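# Remove the curved wooden support from beneath the arch

## Task

Pull the curved wooden support out from beneath the arch without the arch collapsing: it must still stand afterwards, with each block in its original position. Any number of the four arms may be used.

## Robot and tools

Robots: four identical i2rt Big YAM arms, arm1, arm2, arm3 and arm4. Each has six joints, a two-finger gripper and a wrist camera (arm1_cam_wrist and so on). Room cameras: cam_back, cam_front, cam_top. Images are 672x504 pixels. Full reach is about 1.0 m from the joint1 axis.

Frame: a single scene frame, origin on the floor, +z up, metres. The table tops under the arms are at z=0.720. Feet (base_link), each facing along its own +x: arm1 at (0.650, -0.006, 0.794), facing roughly -x toward the centre; arm2 at (0.000, 0.656, 0.746), facing about -y; arm3 at (-0.649, 0.006, 0.801), facing about +x; arm4 at (-0.003, -0.653, 0.754), facing about +y. The work sits between them. The hand point lies between the finger pads, about 1 cm short of the tips. Fingers point along the hand's +z axis, and the gripper opens and closes along the hand's y axis. Quaternions are written w, x, y, z.

Tool move: optional keys arm1..arm4 and cameras. Each arm's entry may contain:
- joints: absolute joint targets by name, in radians, plus gripper_m in metres (the gap between fingertips). Ranges: joint1_rad -2.879 to 2.879 (turns the arm about its foot, positive counter-clockwise seen from above); joint2_rad 0 to 3.141 (shoulder); joint3_rad 0 to 3.019 (elbow); joint4_rad -1.692 to 1.57 (hand pitch, positive tilts the fingers up); joint5_rad -1.57 to 1.57 (hand sideways swing, positive to the arm's right); joint6_rad -2.094 to 2.094 (hand roll, positive clockwise seen from behind); gripper_m 0 to 0.093.
- min_time_s: 0.1 to 8 s, the shortest time any of that arm's joint motions may take. Use it only alongside joints.
- target: one list of seven numbers [x, y, z, qw, qx, qy, qz], an absolute hand pose in the scene frame (metres, unit quaternion). The hand follows a straight line from its current hand_target toward it. When target is given, joints may contain only gripper_m.
- speed: the top speed along that line, 0.002 to 0.5 m/s (default 0.25). Rotation is capped at twice that value in rad/s. Only valid together with target.
All motions in one call begin together. Every hand path in the call finishes at the same moment, set by the slowest. A path lasts 0.5 to 10 s, and a whole action at most 15 s. Each control step clamps the commanded pose to within 100 mm and 20 degrees of the measured one. Expect the hand to lag, wander, overshoot the speed near full stretch, and stop a centimetre or more away. Paths do not avoid obstacles or other arms. An arm you leave out keeps its previous command.

cameras: a list of names, ["all"], or []. An empty move returns the full state and all images.

Tool wait: seconds, 0 to 10, plus cameras. It commands nothing new; the scene keeps running.

Tool zoom_image: camera plus region [x0, y0, x1, y1] in pixels, origin at the top-left, no larger than 504x504. It only works on a camera in the latest images.

Tool finished_scene: scene = the current scene number. Call it only once the support is out and the arch stands on its own. Put no calls after it in the same reply.

Reading results. The "move" line lists each arm that got a motion, with done or its worst status. joint_status and hand_status explain how each motion ended:
- off_target: the joint stopped short and may still be pushing.
- time_out: the arm ran out of time. Its joints keep pushing toward nearby targets, and on_its_own lists those still moving. Where "held at" appears, it is the target, not the measured position.
- not_followed, "joint command not followed" or "pose unreachable": a safety or self-collision check blocked the arm. It may keep retrying until you send new targets.
hand is the measured pose; hand_target is the pose at the commanded joints. An arm listed under "as last shown" was not commanded, and its omitted lines are unchanged. "within noise" on Joint velocities means the arm is still. Joint torques are in N m, positive toward larger joint values; numbers 3 and 4 wrap at ±28. When gripping a hard object, gripper_m reads up to about 0.005 below its width (some grippers read up to 0.002 above). Closed on nothing, it reads 0.000 to 0.003. To release, command well above the current reading.

Cautions. An out-of-range value or a refused call cancels the remaining move, wait and finished_scene calls in that reply. An unknown key makes that one call invalid. Arms keep pushing when they touch something and can push hard. To relax a joint that is stalled, send it its own reported position. Pushing, holding loads or staying stretched out heats motors. MOTOR HOT appears at 85 °C, and at 100 °C an OVER-TEMPERATURE FAULT drops the arm for 30 to 60 s or more; afterwards, resend the targets marked limit_stop_at_motor_heat. Do not let arms press or collide, and never close a gripper on another arm's fingers. The collision check does not protect fingers, housings or wrist cameras. Keep the blocks from being nudged, make sure nothing falls or leaves the work area, avoid hitting fixed or heavy objects, and set parts down gently rather than releasing them while they move. Loose objects may occasionally get a brief push from outside. The scene runs while you compose your reply, with the robots holding their last command.

Each tool is called after "Request:" in YAML: its name, and indented under it one key for each argument.

## Session

Request:
move:

Scene clock: 0.00 s.
Joint torques (N m): no reading
Motor temperatures (°C): arm1=[38 34 37 30 33 32 34] | arm2=[37 32 31 34 36 30 31] | arm3=[30 39 35 33 32 33 37] | arm4=[33 33 32 36 36 28 38]
Heat: arm1: hottest joint1_rad 38 °C; arm2: hottest joint1_rad 37 °C; arm3: hottest joint2_rad 39 °C; arm4: hottest gripper 38 °C.
Joint velocities: within noise
arm1.joint_positions: joint1_rad=-0.338 joint2_rad=+0.579 joint3_rad=+1.357 joint4_rad=-1.551 joint5_rad=-0.092 joint6_rad=+0.681 gripper_m=+0.09396
arm1.joint_status: not commanded
arm1.hand: x=+0.4682 y=+0.0429 z=+1.2854 quat_wxyz=(+0.101, +0.807, -0.442, -0.380) (m; scene frame)
arm1.hand_target: x=+0.4697 y=+0.0423 z=+1.2939 quat_wxyz=(+0.102, +0.803, -0.439, -0.390) (m; scene frame)
arm1.hand_status: not commanded
arm2.joint_positions: joint1_rad=-0.491 joint2_rad=+0.571 joint3_rad=+1.396 joint4_rad=-1.145 joint5_rad=+0.158 joint6_rad=+0.378 gripper_m=+0.09396
arm2.joint_status: not commanded
arm2.hand: x=-0.1424 y=+0.4717 z=+1.3418 quat_wxyz=(-0.330, -0.780, -0.216, +0.486) (m; scene frame)
arm2.hand_target: x=-0.1404 y=+0.4751 z=+1.3501 quat_wxyz=(-0.336, -0.774, -0.213, +0.492) (m; scene frame)
arm2.hand_status: not commanded
arm3.joint_positions: joint1_rad=-0.617 joint2_rad=+0.648 joint3_rad=+1.424 joint4_rad=-1.441 joint5_rad=-0.053 joint6_rad=+0.679 gripper_m=+0.09396
arm3.joint_status: not commanded
arm3.hand: x=-0.4492 y=-0.1083 z=+1.3285 quat_wxyz=(-0.435, -0.518, -0.735, -0.041) (m; scene frame)
arm3.hand_target: x=-0.4509 y=-0.1071 z=+1.3401 quat_wxyz=(-0.447, -0.514, -0.731, -0.042) (m; scene frame)
arm3.hand_status: not commanded
arm4.joint_positions: joint1_rad=-0.377 joint2_rad=+0.615 joint3_rad=+1.493 joint4_rad=-1.274 joint5_rad=+0.157 joint6_rad=-0.616 gripper_m=+0.09396
arm4.joint_status: not commanded
arm4.hand: x=+0.0978 y=-0.4603 z=+1.3602 quat_wxyz=(-0.554, +0.623, -0.545, -0.090) (m; scene frame)
arm4.hand_target: x=+0.0963 y=-0.4637 z=+1.3683 quat_wxyz=(-0.562, +0.618, -0.542, -0.093) (m; scene frame)
arm4.hand_status: not commanded
pictures: arm1_cam_wrist, arm2_cam_wrist, arm3_cam_wrist, arm4_cam_wrist, cam_back, cam_front, cam_top

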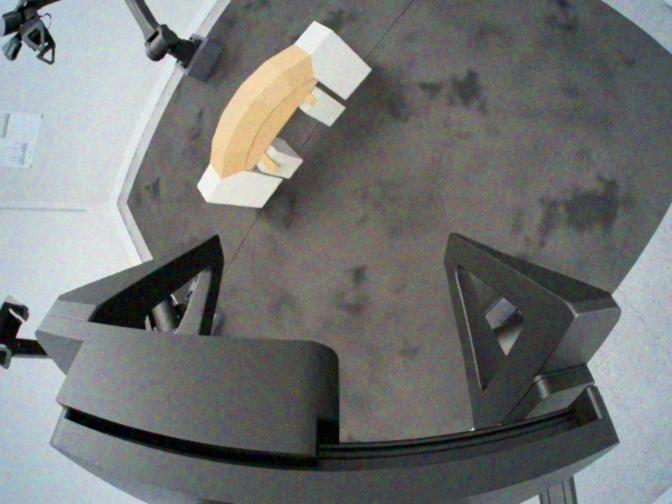

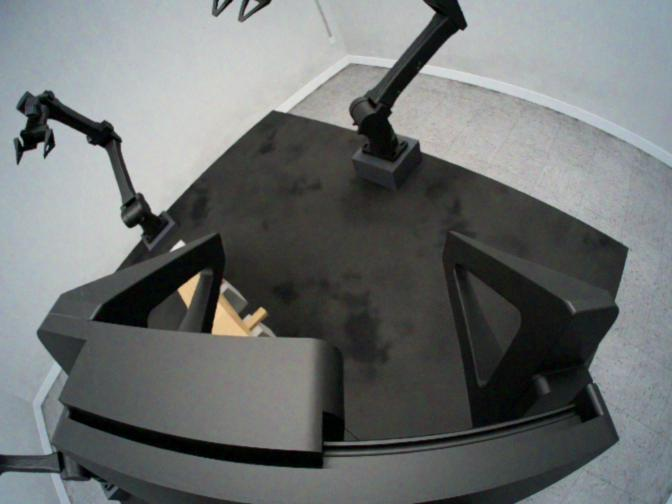

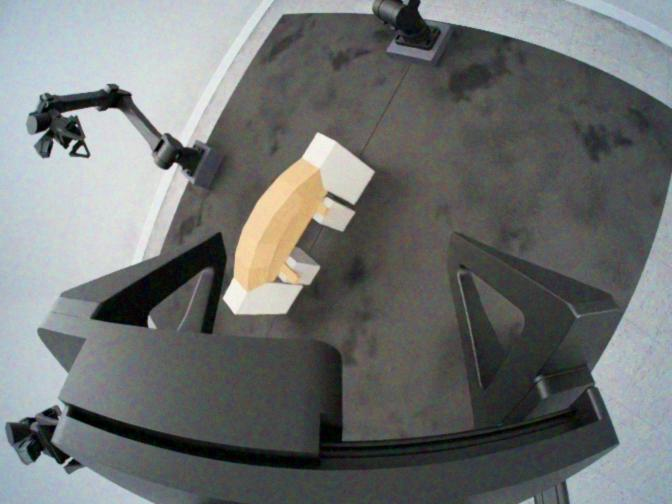

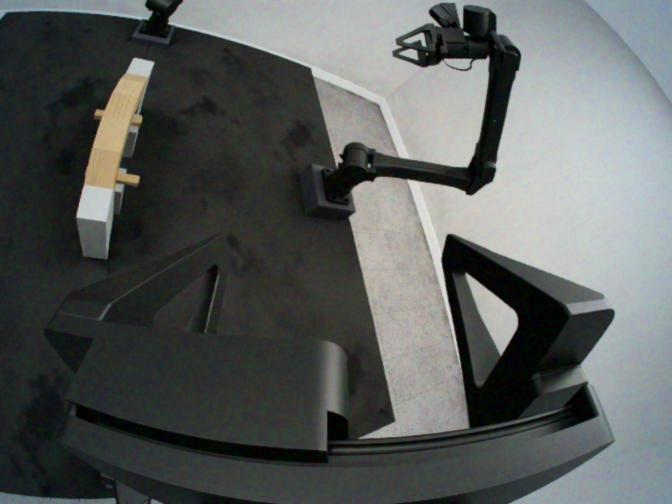

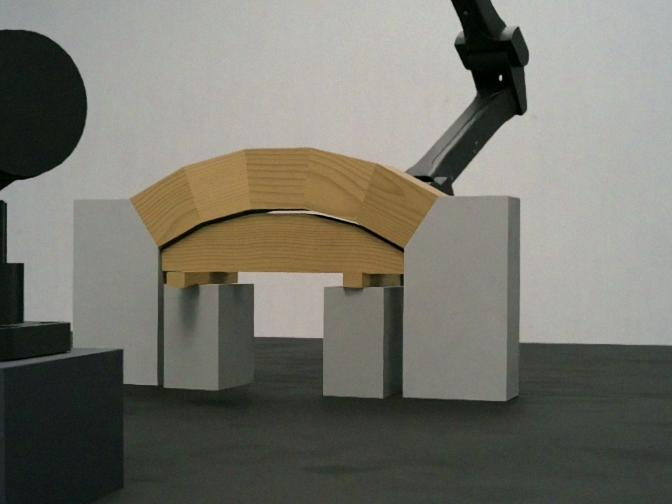

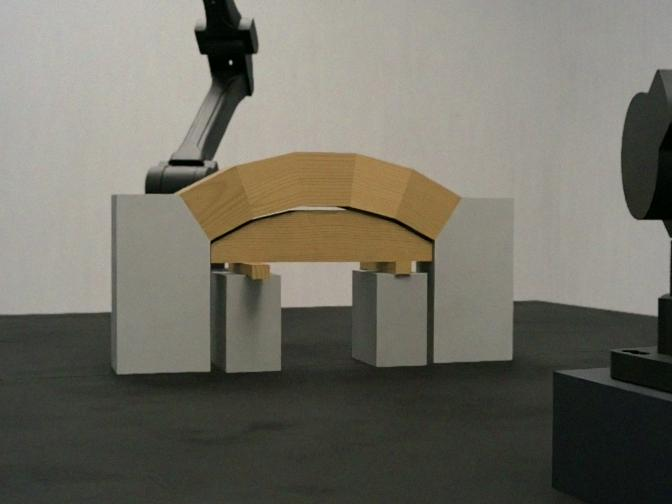

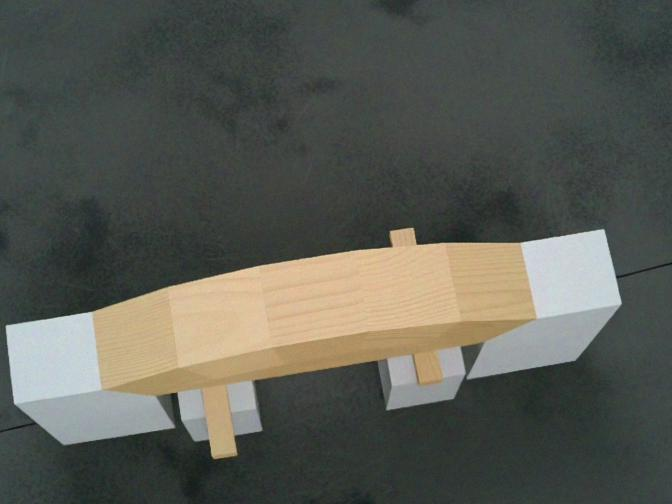

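Request:
zoom_image:
  camera: "cam_back"
  region: [60, 130, 530, 410]

Request:
zoom_image:
  camera: "cam_front"
  region: [100, 140, 530, 390]

Request:
zoom_image:
  camera: "cam_top"
  region: [160, 210, 490, 470]

Scaled by 1.072 from the camera's 672x504 image, which has a finer 960x720 frame.

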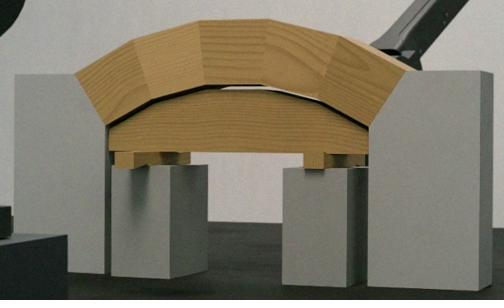

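Scaled by 1.172 from the camera's 672x504 image, which has a finer 960x720 frame.

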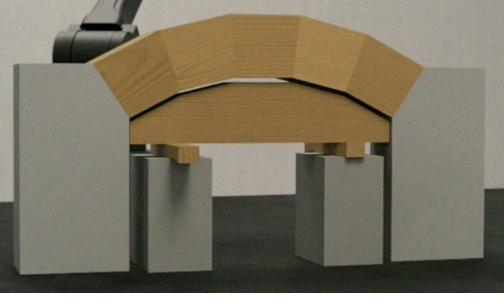

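Scaled by 1.527 from the camera's 672x504 image, which has a finer 960x720 frame.

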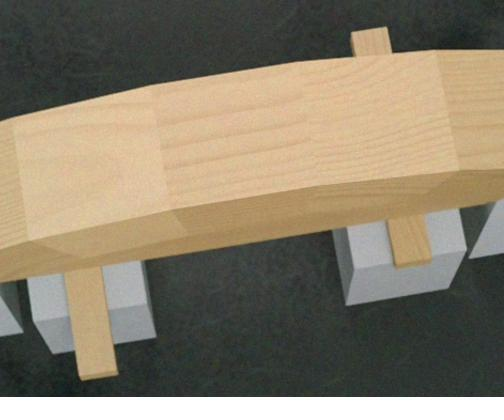

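Request:
zoom_image:
  camera: "cam_back"
  region: [140, 230, 280, 310]

Request:
zoom_image:
  camera: "cam_back"
  region: [300, 230, 440, 310]

Request:
zoom_image:
  camera: "cam_front"
  region: [190, 220, 310, 300]

Request:
zoom_image:
  camera: "cam_front"
  region: [330, 220, 450, 300]

Request:
zoom_image:
  camera: "arm4_cam_wrist"
  region: [60, 40, 180, 280]

Request:
zoom_image:
  camera: "arm3_cam_wrist"
  region: [210, 120, 390, 330]

Scaled by 3.600 from the camera's 672x504 image, which has a finer 960x720 frame.

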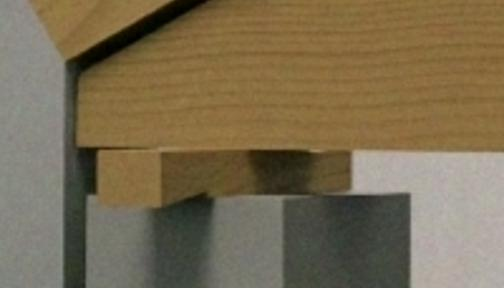

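Scaled by 3.600 from the camera's 672x504 image, which has a finer 960x720 frame.

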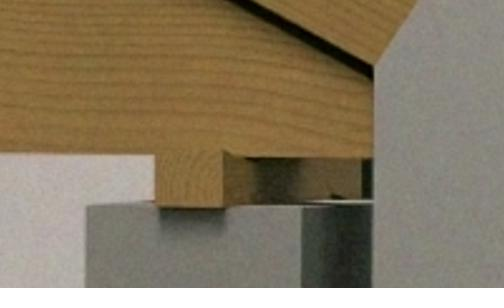

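Scaled by 4.200 from the camera's 672x504 image, which has a finer 960x720 frame.

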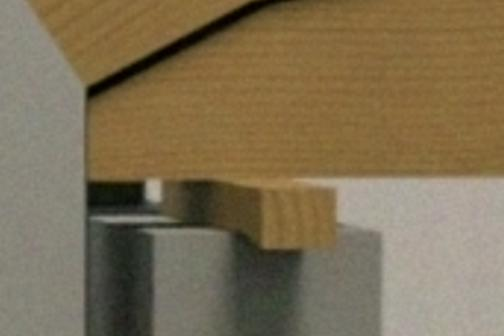

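Scaled by 4.200 from the camera's 672x504 image, which has a finer 960x720 frame.

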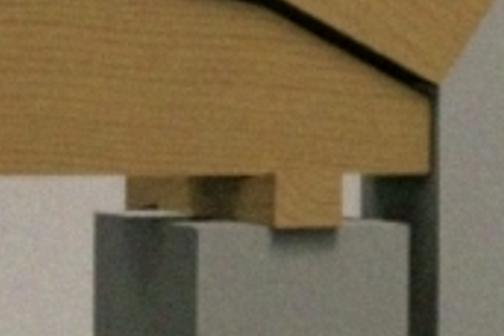

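Scaled by 2.100 from the camera's 672x504 image, which has a finer 960x720 frame.

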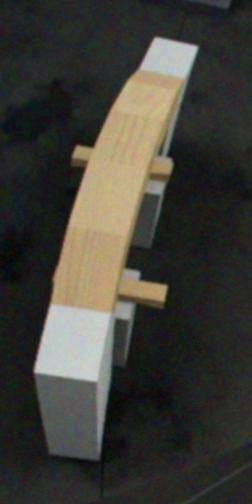

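Scaled by 2.400 from the camera's 672x504 image, which has a finer 960x720 frame.

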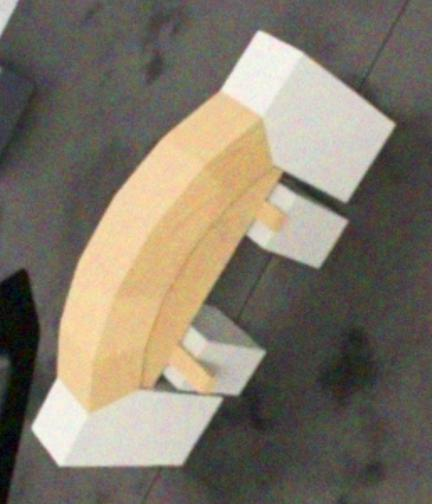

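Request:
move:
  arm3: {"target": [-0.42, 0.03, 1.05, 0.535, 0.0735, 0.840, -0.0468]}
  arm1: {"target": [0.42, 0.0, 1.05, 0.0468, -0.840, 0.0735, 0.535]}
  cameras: ["arm1_cam_wrist","arm3_cam_wrist","cam_back","cam_front"]

Scene clock: 9.93 s.
Joint torques (N m): arm1=[0.26 3.84 6.84 3.36 0.03 -0.2] | arm2=[1.26 3.55 9.51 2.44 0.11 -0.02] | arm3=[0.62 2.43 10.92 2 0.54 -0.06] | arm4=[-1.14 4.42 8.34 2.4 0.07 0.07]
Motor temperatures (°C): arm1=[38 34 38 30 33 32 34] | arm2=[36 32 32 34 36 29 31] | arm3=[30 39 38 33 32 33 37] | arm4=[33 33 33 36 36 28 38]
Heat: arm1: hottest joint1_rad 38 °C; arm2: hottest joint1_rad 36 °C; arm3: hottest joint2_rad 39 °C; arm4: hottest gripper 38 °C.
move: arm1 done; arm3 done
Joint velocities: within noise
arm1.joint_positions: joint1_rad=+0.259 joint2_rad=+0.121 joint3_rad=+0.456 joint4_rad=-0.836 joint5_rad=+0.374 joint6_rad=+0.205 gripper_m=+0.09396
arm1.joint_status: not commanded
arm1.hand: x=+0.4209 y=+0.0026 z=+1.0511 quat_wxyz=(-0.051, +0.845, -0.081, -0.526) (m; scene frame)
arm1.hand_target: x=+0.4200 y=+0.0000 z=+1.0501 quat_wxyz=(-0.047, +0.840, -0.074, -0.535) (m; scene frame)
arm1.hand_status: done (0.003 m and 1.6 deg from the pose sent, 0.244 m and 49.3 deg at the start)
arm2, arm4: as last shown
arm3.joint_positions: joint1_rad=+0.562 joint2_rad=+0.169 joint3_rad=+0.442 joint4_rad=-0.879 joint5_rad=+0.692 joint6_rad=+0.412 gripper_m=+0.09396
arm3.joint_status: not commanded
arm3.hand: x=-0.4205 y=+0.0277 z=+1.0447 quat_wxyz=(-0.524, -0.076, -0.846, +0.054) (m; scene frame)
arm3.hand_target: x=-0.4201 y=+0.0299 z=+1.0500 quat_wxyz=(-0.535, -0.074, -0.840, +0.047) (m; scene frame)
arm3.hand_status: done (0.006 m and 1.7 deg from the pose sent, 0.312 m and 55.0 deg at the start)
pictures: arm1_cam_wrist, arm3_cam_wrist, cam_back, cam_front
camera_calibration:
arm1_cam_wrist: T_world_to_cam=[[0.201707, 0.979418, 0.00741138, -0.0963866], [0.863682, -0.174293, -0.472943, 0.13714], [-0.461917, 0.101797, -0.881062, 1.24804], [0, 0, 0, 1]] pos_world=[0.477485, -0.00874076, 1.16517]
arm3_cam_wrist: T_world_to_cam=[[-0.175795, -0.984426, 0.00134874, -0.0472149], [-0.884556, 0.157359, -0.439089, 0.084376], [0.432038, -0.0783826, -0.898443, 1.25025], [0, 0, 0, 1]] pos_world=[-0.47382, 0.0382408, 1.16039]

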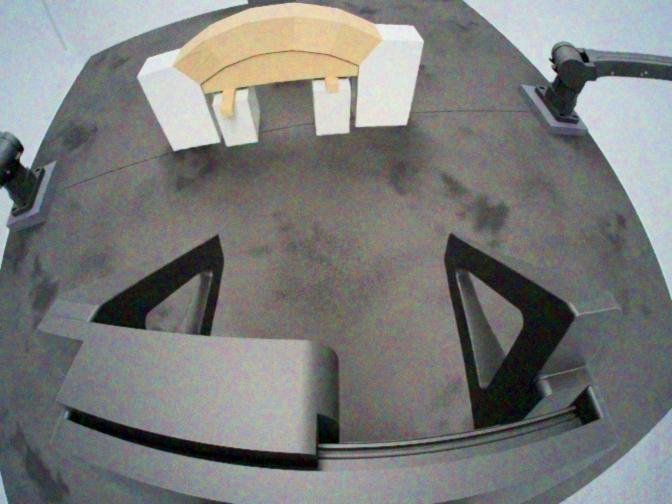

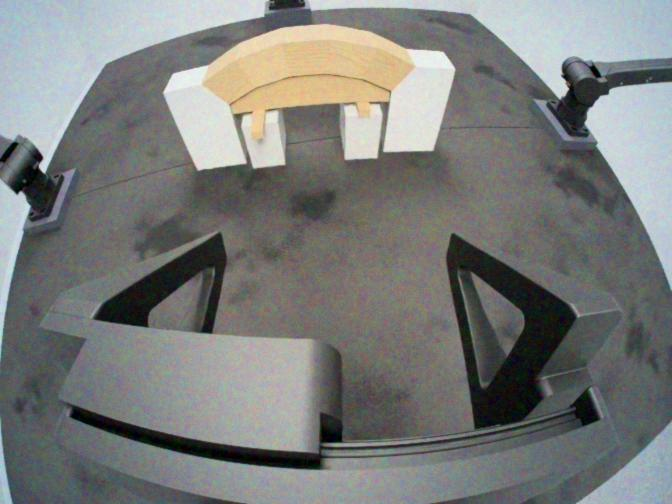

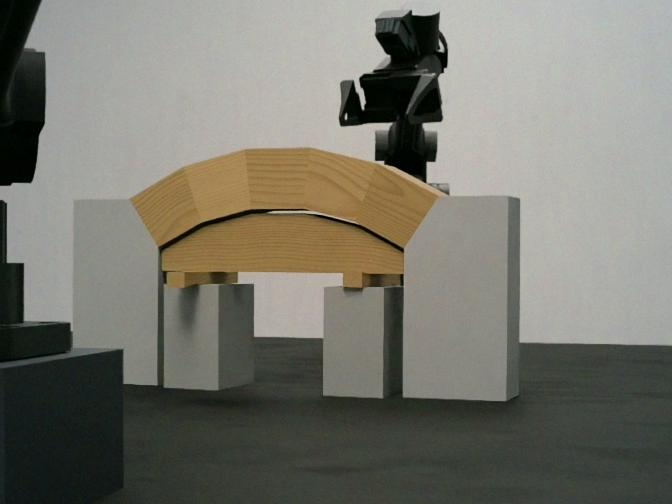

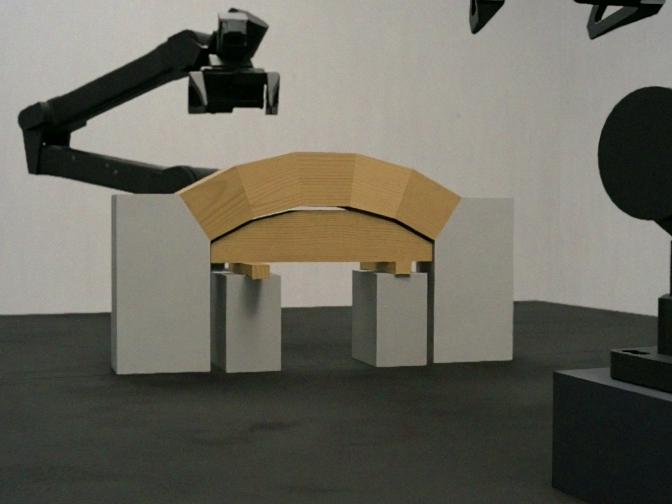

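Request:
zoom_image:
  camera: "arm3_cam_wrist"
  region: [220, 60, 400, 180]

Request:
zoom_image:
  camera: "arm1_cam_wrist"
  region: [190, 40, 370, 160]

Scaled by 2.800 from the camera's 672x504 image, which has a finer 960x720 frame.

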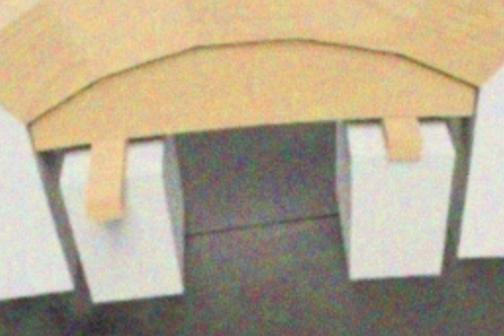

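Scaled by 2.800 from the camera's 672x504 image, which has a finer 960x720 frame.

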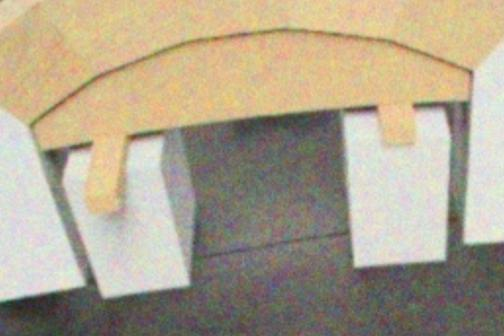

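Request:
move:
  arm3: {"target": [-0.14, 0.0, 1.12, 0.342, 0, 0.940, 0]}
  cameras: ["arm3_cam_wrist"]

Request:
move:
  arm3: {"target": [-0.42, 0.0, 1.05, 0.537, 0, 0.843, 0]}

Request:
move:
  arm1: {"target": [0.14, 0.0, 1.12, 0, -0.940, 0, 0.342]}
  cameras: ["arm1_cam_wrist"]

Request:
zoom_image:
  camera: "arm1_cam_wrist"
  region: [140, 80, 530, 260]

Scene clock: 14.43 s.
Joint torques (N m): arm1=[0.38 4.01 6.89 3.3 0.01 -0.22] | arm2=[1.14 3.72 9.44 2.45 0.11 -0.02] | arm3=[-0.97 -7.88 16.79 0.44 -0.02 0.01] | arm4=[-0.67 4.66 8.32 2.25 0.07 0.05]
Motor temperatures (°C): arm1=[38 34 38 30 32 32 34] | arm2=[36 32 33 34 35 29 30] | arm3=[30 39 40 33 32 33 37] | arm4=[33 33 33 36 36 28 38]
Heat: arm1: hottest joint1_rad 38 °C; arm2: hottest joint1_rad 36 °C; arm3: hottest joint3_rad 40 °C; arm4: hottest gripper 38 °C.
move: arm3 off_target
Joint velocities: within noise
arm1, arm2, arm4: as last shown
arm1.hand: x=+0.4209 y=+0.0026 z=+1.0511 quat_wxyz=(-0.051, +0.845, -0.080, -0.526) (m; scene frame)
arm3.joint_positions: joint1_rad=-0.050 joint2_rad=+1.220 joint3_rad=+1.178 joint4_rad=-0.855 joint5_rad=-0.015 joint6_rad=-0.001 gripper_m=+0.09396
arm3.joint_status: not commanded
arm3.hand: x=-0.1552 y=+0.0042 z=+1.0970 quat_wxyz=(-0.327, -0.002, -0.945, -0.002) (m; scene frame)
arm3.hand_target: x=-0.1413 y=-0.0001 z=+1.1199 quat_wxyz=(-0.342, +0.000, -0.940, +0.000) (m; scene frame)
arm3.hand_status: off_target (0.028 m and 1.8 deg from the pose sent, 0.292 m and 25.9 deg at the start)
pictures: arm3_cam_wrist
camera_calibration:
arm3_cam_wrist: T_world_to_cam=[[0.00323016, -0.999827, -0.0183086, 0.0256264], [-0.999937, -0.00303206, -0.0108379, -0.14131], [0.0107805, 0.0183425, -0.999774, 1.22623], [0, 0, 0, 1]] pos_world=[-0.154603, 0.00270146, 1.22489]

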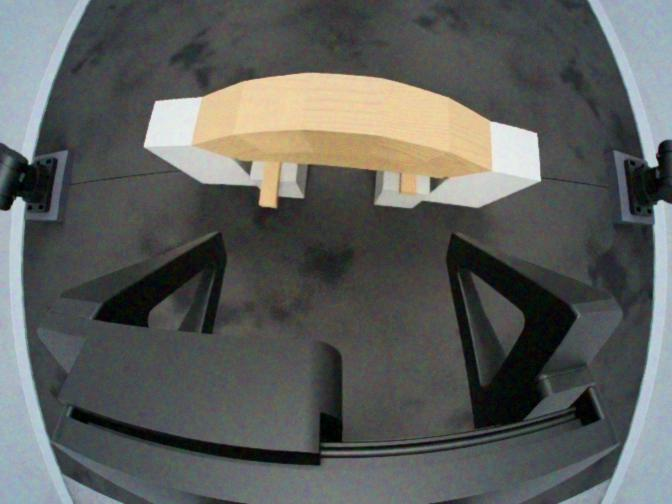

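Scene clock: 16.60 s.
Joint torques (N m): arm1=[0.26 4.07 6.87 3.33 0.02 -0.22] | arm2=[1.2 3.66 9.47 2.44 0.1 -0.01] | arm3=[-0.15 2.9 11.25 0.96 -0.01 -0.05] | arm4=[-1.03 4.6 8.31 2.3 0.06 0.09]
Motor temperatures (°C): arm1=[38 33 38 30 32 32 34] | arm2=[36 32 33 34 35 29 30] | arm3=[30 39 41 33 32 33 37] | arm4=[33 33 33 36 36 28 38]
Heat: arm1: hottest joint1_rad 38 °C; arm2: hottest joint1_rad 36 °C; arm3: hottest joint3_rad 41 °C; arm4: hottest gripper 38 °C.
move: arm3 done
Joint velocities: within noise
arm1, arm2, arm4: as last shown
arm3.joint_positions: joint1_rad=-0.133 joint2_rad=+0.059 joint3_rad=+0.414 joint4_rad=-0.792 joint5_rad=-0.095 joint6_rad=-0.027 gripper_m=+0.09396
arm3.joint_status: not commanded
arm3.hand: x=-0.4170 y=+0.0017 z=+1.0482 quat_wxyz=(-0.535, -0.001, -0.845, -0.005) (m; scene frame)
arm3.hand_target: x=-0.4199 y=+0.0001 z=+1.0500 quat_wxyz=(-0.537, +0.000, -0.843, +0.000) (m; scene frame)
arm3.hand_status: done (0.004 m and 0.6 deg from the pose sent, 0.269 m and 26.8 deg at the start)
pictures: none

Scene clock: 18.73 s.
Joint torques (N m): arm1=[-1.44 -7.06 12.51 0.99 -0.14 -0.22] | arm2=[1.08 3.78 9.48 2.4 0.11 -0.02] | arm3=[-0.85 2.78 11.22 0.95 -0.05 -0.03] | arm4=[-0.91 4.84 8.29 2.19 0.09 0.05]
Motor temperatures (°C): arm1=[38 34 39 30 32 32 34] | arm2=[36 32 33 34 35 29 30] | arm3=[30 39 41 33 32 33 37] | arm4=[33 33 33 36 36 28 38]
Heat: arm1: hottest joint3_rad 39 °C; arm2: hottest joint1_rad 36 °C; arm3: hottest joint3_rad 41 °C; arm4: hottest gripper 38 °C.
move: arm1 off_target
Joint velocities: within noise
arm1.joint_positions: joint1_rad=+0.016 joint2_rad=+1.235 joint3_rad=+1.203 joint4_rad=-0.866 joint5_rad=-0.019 joint6_rad=-0.002 gripper_m=+0.09396
arm1.joint_status: not commanded
arm1.hand: x=+0.1542 y=-0.0068 z=+1.1007 quat_wxyz=(+0.003, +0.943, +0.001, -0.332) (m; scene frame)
arm1.hand_target: x=+0.1411 y=+0.0001 z=+1.1197 quat_wxyz=(+0.000, +0.939, +0.000, -0.343) (m; scene frame)
arm1.hand_status: off_target (0.025 m and 1.2 deg from the pose sent, 0.289 m and 26.1 deg at the start)
arm2, arm3, arm4: as last shown
arm3.joint_positions: joint1_rad=-0.134 joint2_rad=+0.059 joint3_rad=+0.414 joint4_rad=-0.792 joint5_rad=-0.095 joint6_rad=-0.028 gripper_m=+0.09396
arm3.hand: x=-0.4170 y=+0.0017 z=+1.0482 quat_wxyz=(-0.535, -0.001, -0.845, -0.004) (m; scene frame)
pictures: arm1_cam_wrist
camera_calibration:
arm1_cam_wrist: T_world_to_cam=[[0.00484598, 0.999967, 0.0065327, -0.00226246], [0.998339, -0.00446286, -0.0574366, -0.0876367], [-0.0574056, 0.00680019, -0.998328, 1.2355], [0, 0, 0, 1]] pos_world=[0.158427, -0.00653036, 1.22841]

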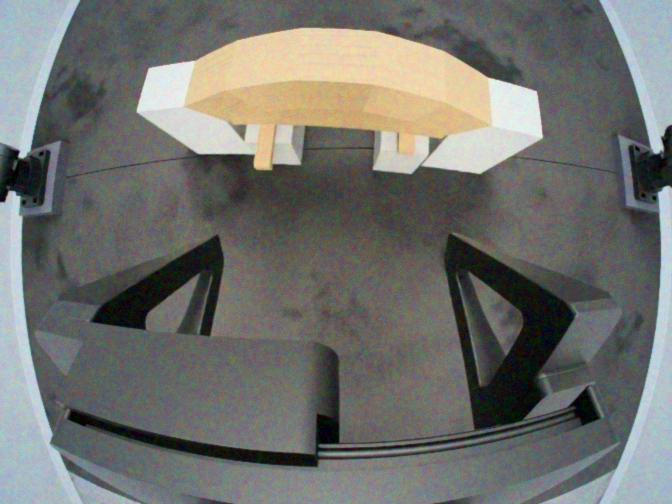

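Scaled by 1.292 from the camera's 672x504 image, which has a finer 960x720 frame.

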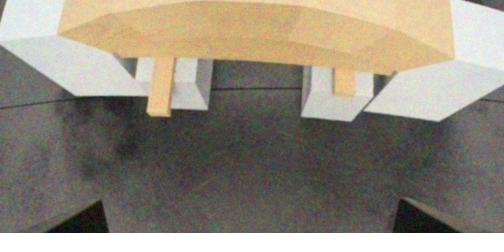

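Request:
move:
  arm1: {"target": [0.27, -0.02, 0.90, 0.0265, -0.7066, 0.0265, 0.7066], "joints": {"gripper_m": 0.03}}
  cameras: ["arm1_cam_wrist","arm3_cam_wrist","cam_back","cam_front"]

Request:
zoom_image:
  camera: "cam_front"
  region: [200, 60, 600, 360]

Scene clock: 25.23 s.
Joint torques (N m): arm1=[0.79 -4.25 0.91 3.58 0.12 -0.19] | arm2=[1.26 3.72 9.48 2.43 0.1 -0.01] | arm3=[-0.85 2.84 11.22 0.95 -0.06 -0.04] | arm4=[-0.85 4.25 8.27 2.32 0.06 0.07]
Motor temperatures (°C): arm1=[37 34 39 30 32 31 33] | arm2=[36 32 33 34 35 29 30] | arm3=[30 39 43 33 32 32 37] | arm4=[33 33 34 36 35 28 38]
Heat: arm1: hottest joint3_rad 39 °C; arm2: hottest joint1_rad 36 °C; arm3: hottest joint3_rad 43 °C; arm4: hottest gripper 38 °C.
move: arm1 done
Joint velocities: within noise
arm1.joint_positions: joint1_rad=+0.137 joint2_rad=+1.715 joint3_rad=+0.123 joint4_rad=+1.561 joint5_rad=+0.200 joint6_rad=+0.022 gripper_m=+0.03011
arm1.joint_status: all done
arm1.hand: x=+0.2696 y=-0.0145 z=+0.9015 quat_wxyz=(-0.028, +0.715, -0.034, -0.697) (m; scene frame)
arm1.hand_target: x=+0.2700 y=-0.0199 z=+0.9005 quat_wxyz=(-0.026, +0.714, -0.027, -0.699) (m; scene frame)
arm1.hand_status: done (0.006 m and 1.7 deg from the pose sent, 0.232 m and 51.4 deg at the start; a joint's target at an end of its range on 22 of 88 steps)
arm2, arm3, arm4: as last shown
pictures: arm1_cam_wrist, arm3_cam_wrist, cam_back, cam_front
camera_calibration:
arm1_cam_wrist: T_world_to_cam=[[0.102385, 0.99472, -0.00703514, -0.00796735], [0.598329, -0.0672319, -0.798425, 0.560641], [-0.794682, 0.0775373, -0.602054, 0.885896], [0, 0, 0, 1]] pos_world=[0.369374, -0.0230718, 0.98093]
arm3_cam_wrist: T_world_to_cam=[[0.0134356, -0.999731, -0.0188866, 0.0279136], [-0.890089, -0.00335173, -0.455774, 0.108537], [0.455588, 0.0229344, -0.889895, 1.25047], [0, 0, 0, 1]] pos_world=[-0.473465, -0.000408785, 1.16278]

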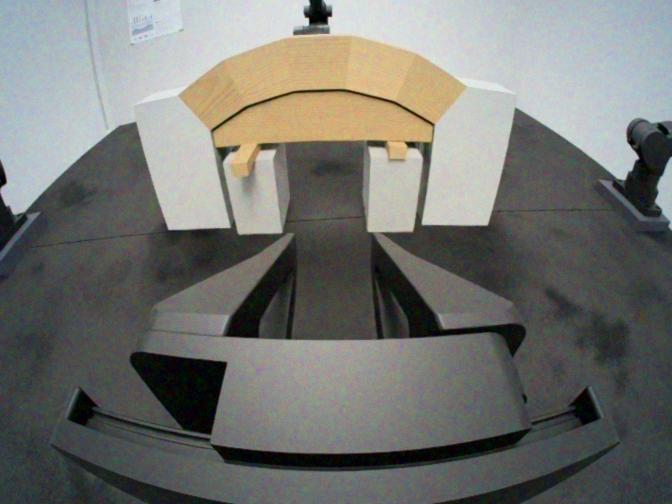

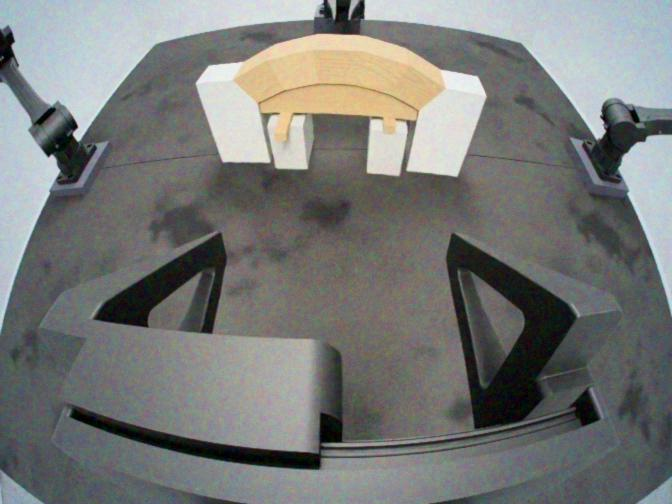

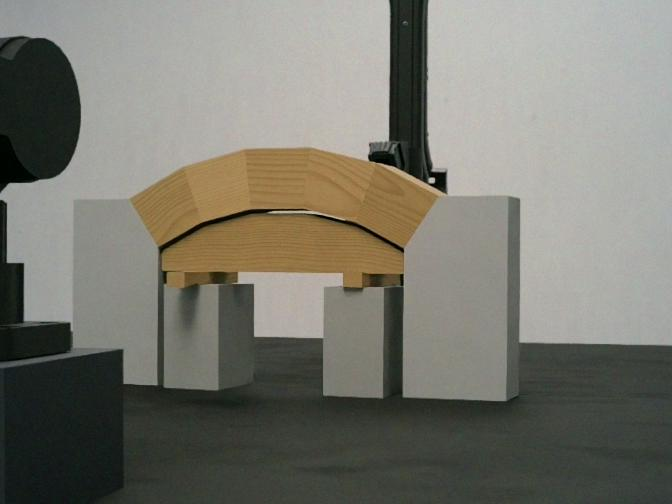

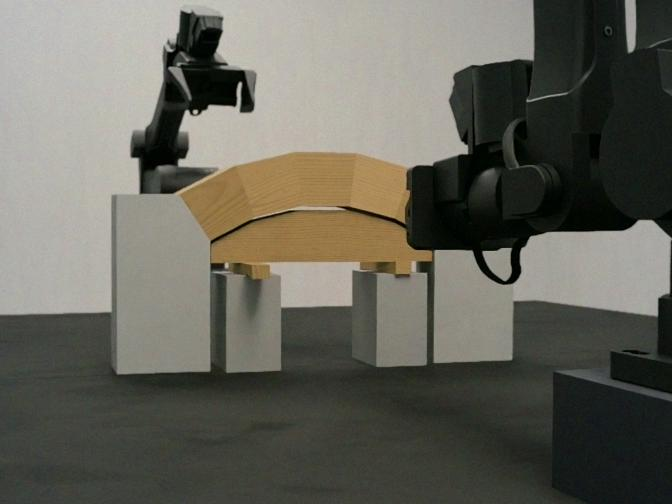

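Scaled by 1.260 from the camera's 672x504 image, which has a finer 960x720 frame.

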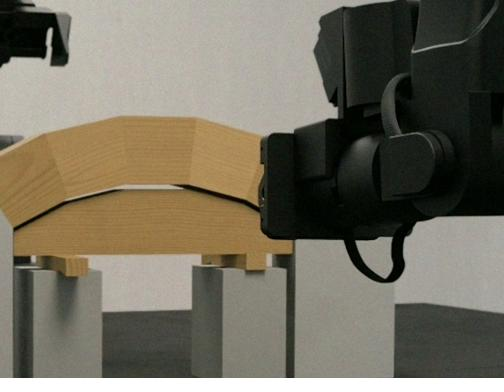

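Request:
move:
  arm1: {"target": [0.16, -0.013, 0.79, 0.0265, -0.7066, 0.0265, 0.7066], "joints": {"gripper_m": 0.0}}
  cameras: ["arm1_cam_wrist","cam_back","cam_front","cam_top"]

Request:
zoom_image:
  camera: "cam_back"
  region: [140, 190, 440, 410]

Request:
zoom_image:
  camera: "cam_top"
  region: [160, 80, 660, 480]

Scene clock: 28.67 s.
Joint torques (N m): arm1=[-1.67 -9.52 1.03 3.41 -0.11 -0.07] | arm2=[1.14 3.84 9.5 2.43 0.1 -0.02] | arm3=[-0.97 2.78 11.28 0.9 -0.05 -0.04] | arm4=[-1.14 4.31 8.28 2.33 0.07 0.08]
Motor temperatures (°C): arm1=[37 34 39 31 32 31 33] | arm2=[36 32 34 34 35 29 30] | arm3=[30 39 43 33 32 32 37] | arm4=[33 33 34 36 35 28 37]
Heat: arm1: hottest joint3_rad 39 °C; arm2: hottest joint1_rad 36 °C; arm3: hottest joint3_rad 43 °C; arm4: hottest gripper 37 °C.
move: arm1 off_target
Joint velocities: within noise
arm1.joint_positions: joint1_rad=+0.108 joint2_rad=+2.158 joint3_rad=+0.471 joint4_rad=+1.565 joint5_rad=+0.152 joint6_rad=+0.022 gripper_m=+0.00014
arm1.joint_status: all done
arm1.hand: x=+0.1617 y=-0.0195 z=+0.7945 quat_wxyz=(-0.026, +0.747, -0.025, -0.664) (m; scene frame)
arm1.hand_target: x=+0.1598 y=-0.0130 z=+0.7905 quat_wxyz=(-0.028, +0.744, -0.030, -0.667) (m; scene frame)
arm1.hand_status: off_target (0.008 m and 6.7 deg from the pose sent, 0.156 m and 1.7 deg at the start; a joint's target at an end of its range on 39 of 39 steps)
arm2, arm3, arm4: as last shown
pictures: arm1_cam_wrist, cam_back, cam_front, cam_top
camera_calibration:
arm1_cam_wrist: T_world_to_cam=[[0.0847187, 0.99638, 0.00705289, -0.00091223], [0.669411, -0.0516718, -0.741093, 0.482697], [-0.738046, 0.0675058, -0.671365, 0.781881], [0, 0, 0, 1]] pos_world=[0.254019, -0.0269307, 0.882658]

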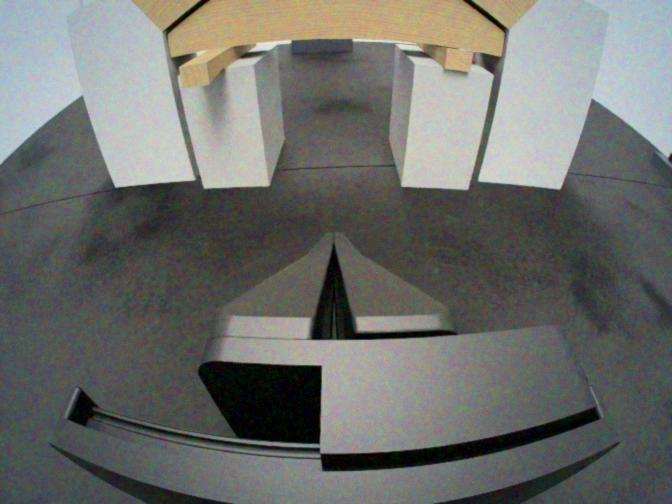

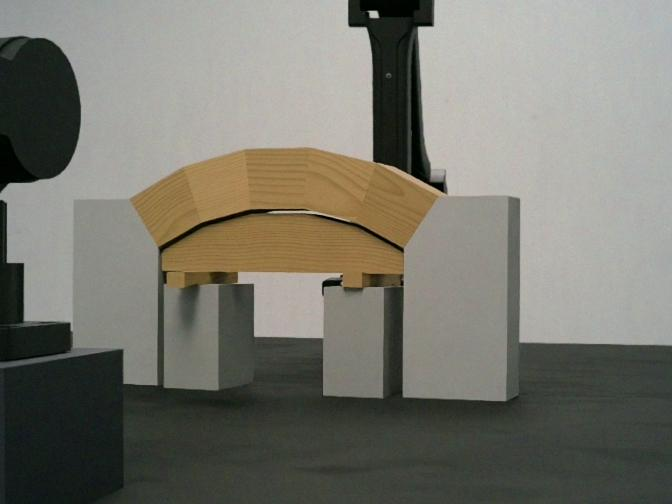

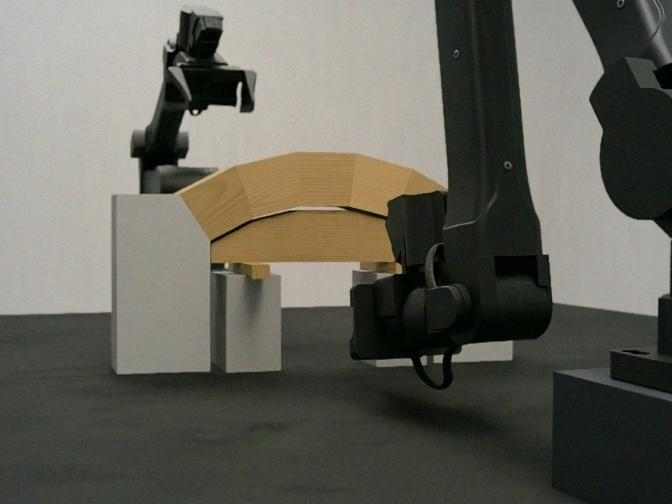

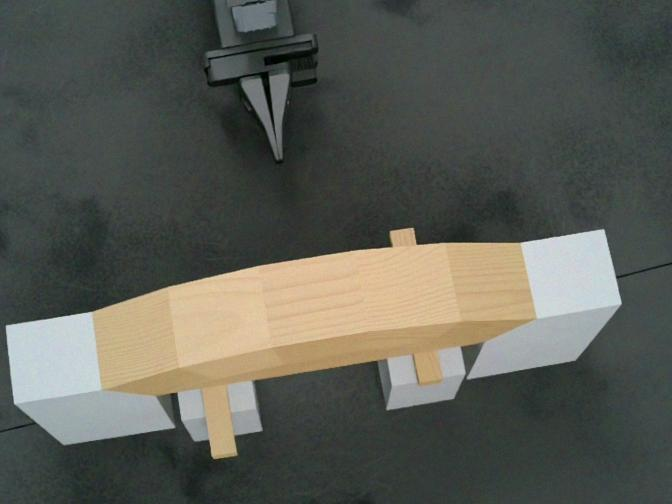

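Scaled by 1.680 from the camera's 672x504 image, which has a finer 960x720 frame.

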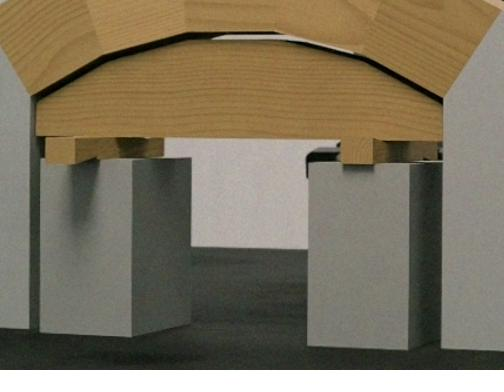

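Scaled by 1.008 from the camera's 672x504 image, which has a finer 960x720 frame.

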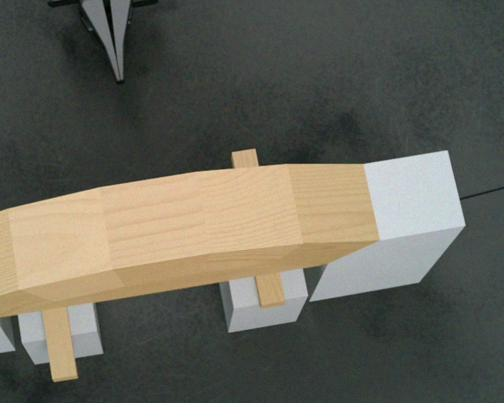

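Request:
move:
  arm1: {"target": [0.07, -0.010, 0.795, 0.0270, -0.6942, 0.0261, 0.7188], "speed": 0.1}
  cameras: ["arm1_cam_wrist","cam_back","cam_front","cam_top"]

Request:
zoom_image:
  camera: "cam_back"
  region: [210, 240, 370, 360]

Request:
zoom_image:
  camera: "cam_front"
  region: [240, 220, 440, 370]

Scene clock: 32.07 s.
Joint torques (N m): arm1=[-1.55 -12.16 2.63 2.59 -0.12 -0.23] | arm2=[1.2 3.84 9.48 2.48 0.11 -0.01] | arm3=[-0.91 2.84 11.22 0.91 -0.04 -0.03] | arm4=[-1.2 4.48 8.16 2.3 0.07 0.05]
Motor temperatures (°C): arm1=[37 34 39 31 32 31 33] | arm2=[36 32 34 34 35 29 30] | arm3=[30 39 44 33 32 32 37] | arm4=[33 33 34 36 35 28 37]
Heat: arm1: hottest joint3_rad 39 °C; arm2: hottest joint1_rad 36 °C; arm3: hottest joint3_rad 44 °C; arm4: hottest gripper 37 °C.
move: arm1 off_target
Joint velocities: within noise
arm1.joint_positions: joint1_rad=+0.083 joint2_rad=+2.250 joint3_rad=+0.726 joint4_rad=+1.565 joint5_rad=+0.121 joint6_rad=+0.016 gripper_m=+0.00014
arm1.joint_status: not commanded
arm1.hand: x=+0.0733 y=-0.0181 z=+0.8070 quat_wxyz=(-0.018, +0.691, -0.026, -0.722) (m; scene frame)
arm1.hand_target: x=+0.0705 y=-0.0100 z=+0.7952 quat_wxyz=(-0.027, +0.694, -0.026, -0.719) (m; scene frame)
arm1.hand_status: off_target (0.015 m and 1.1 deg from the pose sent, 0.092 m and 8.7 deg at the start)
arm2, arm3, arm4: as last shown
pictures: arm1_cam_wrist, cam_back, cam_front, cam_top
camera_calibration:
arm1_cam_wrist: T_world_to_cam=[[0.0764324, 0.996996, -0.0125488, 0.0214128], [0.541912, -0.0521024, -0.838818, 0.639386], [-0.836952, 0.0573126, -0.544267, 0.629376], [0, 0, 0, 1]] pos_world=[0.17863, -0.0241062, 0.879146]

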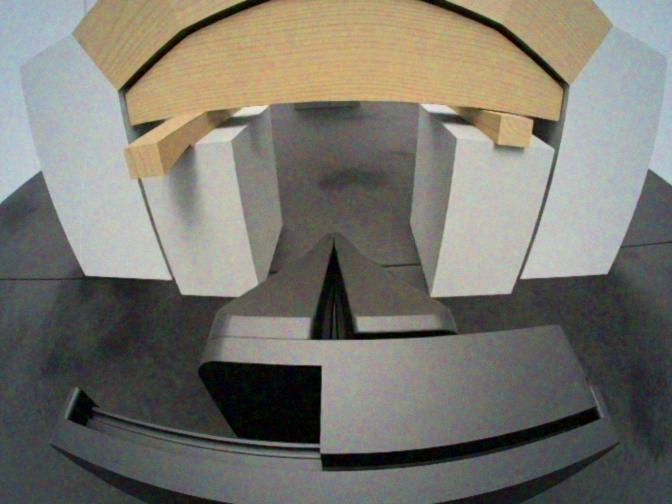

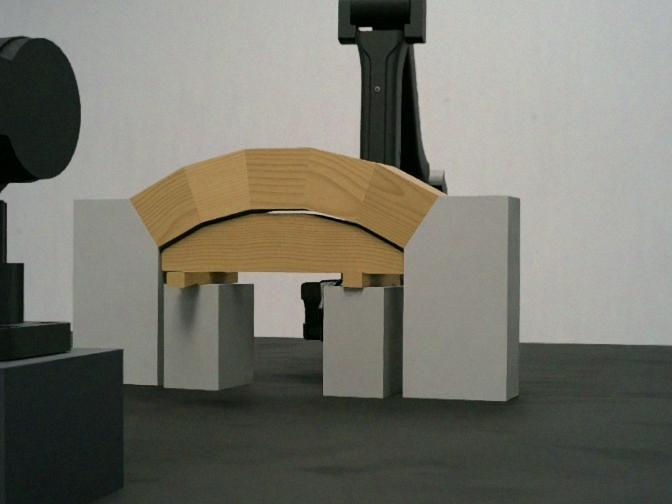

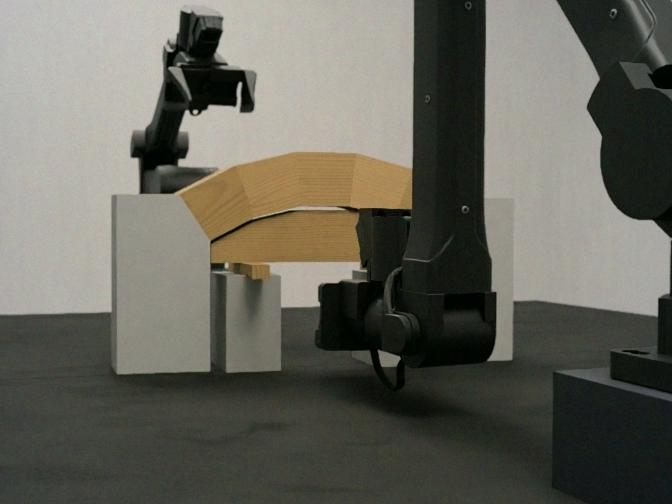

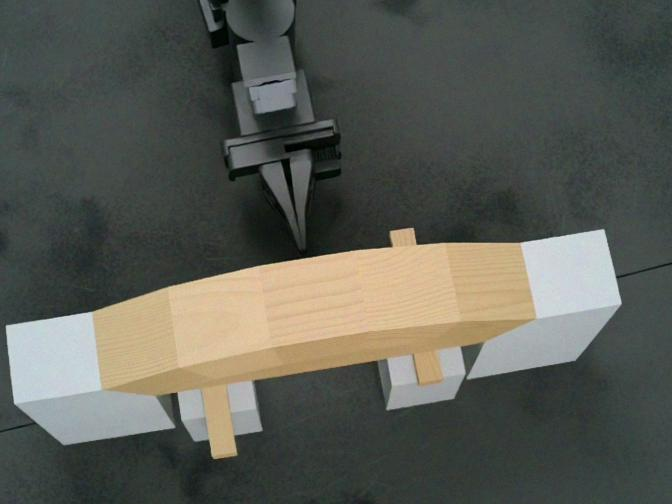

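Scaled by 3.150 from the camera's 672x504 image, which has a finer 960x720 frame.

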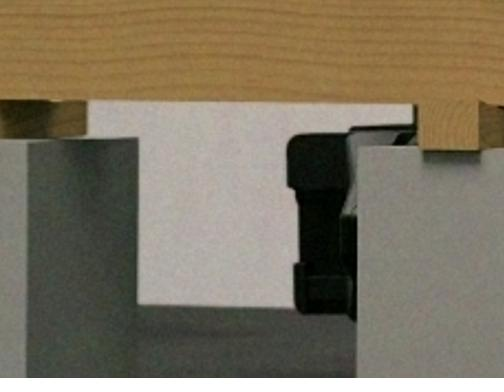

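Scaled by 2.520 from the camera's 672x504 image, which has a finer 960x720 frame.

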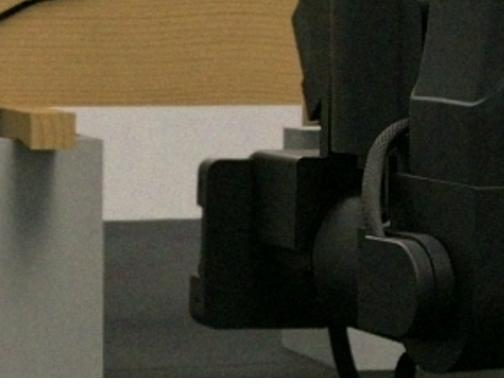

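Request:
move:
  arm1: {"target": [0.068, 0.002, 0.813, 0.0270, -0.6942, 0.0261, 0.7188], "speed": 0.1}
  cameras: ["arm1_cam_wrist","cam_back"]

Request:
zoom_image:
  camera: "cam_back"
  region: [210, 240, 370, 360]

Scene clock: 34.27 s.
Joint torques (N m): arm1=[-1.49 -15.97 1.68 1.66 -0.1 -0.21] | arm2=[1.14 3.72 9.59 2.45 0.1 -0.01] | arm3=[-1.03 3.02 11.25 0.95 -0.04 -0.05] | arm4=[-0.67 4.48 8.18 2.28 0.05 0.07]
Motor temperatures (°C): arm1=[37 34 39 31 32 31 33] | arm2=[36 32 34 33 35 29 30] | arm3=[30 39 44 33 32 32 37] | arm4=[33 33 34 36 35 28 37]
Heat: arm1: hottest joint3_rad 39 °C; arm2: hottest joint1_rad 36 °C; arm3: hottest joint3_rad 44 °C; arm4: hottest gripper 37 °C.
move: arm1 off_target
Joint velocities: within noise
arm1.joint_positions: joint1_rad=+0.052 joint2_rad=+2.243 joint3_rad=+0.726 joint4_rad=+1.542 joint5_rad=+0.091 joint6_rad=+0.016 gripper_m=+0.00014
arm1.joint_status: not commanded
arm1.hand: x=+0.0717 y=-0.0053 z=+0.8057 quat_wxyz=(-0.020, +0.696, -0.026, -0.717) (m; scene frame)
arm1.hand_target: x=+0.0681 y=+0.0019 z=+0.8130 quat_wxyz=(-0.027, +0.694, -0.026, -0.719) (m; scene frame)
arm1.hand_status: off_target (0.011 m and 0.9 deg from the pose sent, 0.022 m and 1.1 deg at the start)
arm2.joint_positions: joint1_rad=-0.491 joint2_rad=+0.571 joint3_rad=+1.396 joint4_rad=-1.145 joint5_rad=+0.158 joint6_rad=+0.378 gripper_m=+0.09396
arm2.joint_status: not commanded
arm2.hand: x=-0.1424 y=+0.4717 z=+1.3418 quat_wxyz=(-0.330, -0.780, -0.216, +0.486) (m; scene frame)
arm2.hand_target: x=-0.1404 y=+0.4751 z=+1.3501 quat_wxyz=(-0.336, -0.774, -0.213, +0.492) (m; scene frame)
arm2.hand_status: not commanded
arm3: as last shown
arm4.joint_positions: joint1_rad=-0.377 joint2_rad=+0.615 joint3_rad=+1.493 joint4_rad=-1.274 joint5_rad=+0.157 joint6_rad=-0.616 gripper_m=+0.09396
arm4.joint_status: not commanded
arm4.hand: x=+0.0978 y=-0.4603 z=+1.3602 quat_wxyz=(-0.554, +0.623, -0.545, -0.090) (m; scene frame)
arm4.hand_target: x=+0.0963 y=-0.4637 z=+1.3683 quat_wxyz=(-0.562, +0.618, -0.542, -0.093) (m; scene frame)
arm4.hand_status: not commanded
pictures: arm1_cam_wrist, cam_back
camera_calibration:
arm1_cam_wrist: T_world_to_cam=[[0.0778813, 0.996916, -0.00968986, 0.00639556], [0.554575, -0.0513974, -0.830545, 0.632293], [-0.828481, 0.0593102, -0.556867, 0.636193], [0, 0, 0, 1]] pos_world=[0.175922, -0.0116103, 0.879485]

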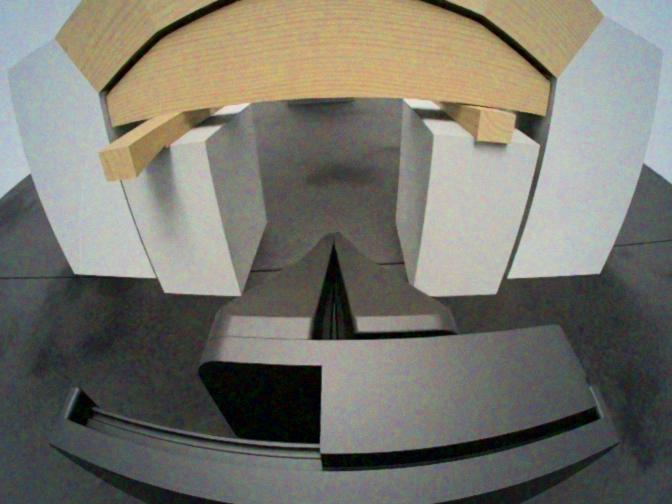

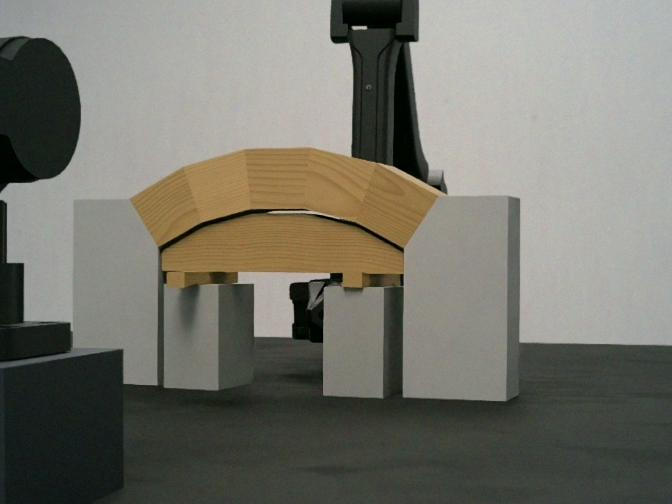

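Scaled by 3.150 from the camera's 672x504 image, which has a finer 960x720 frame.

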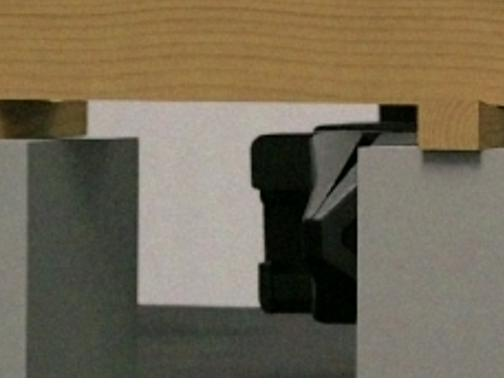

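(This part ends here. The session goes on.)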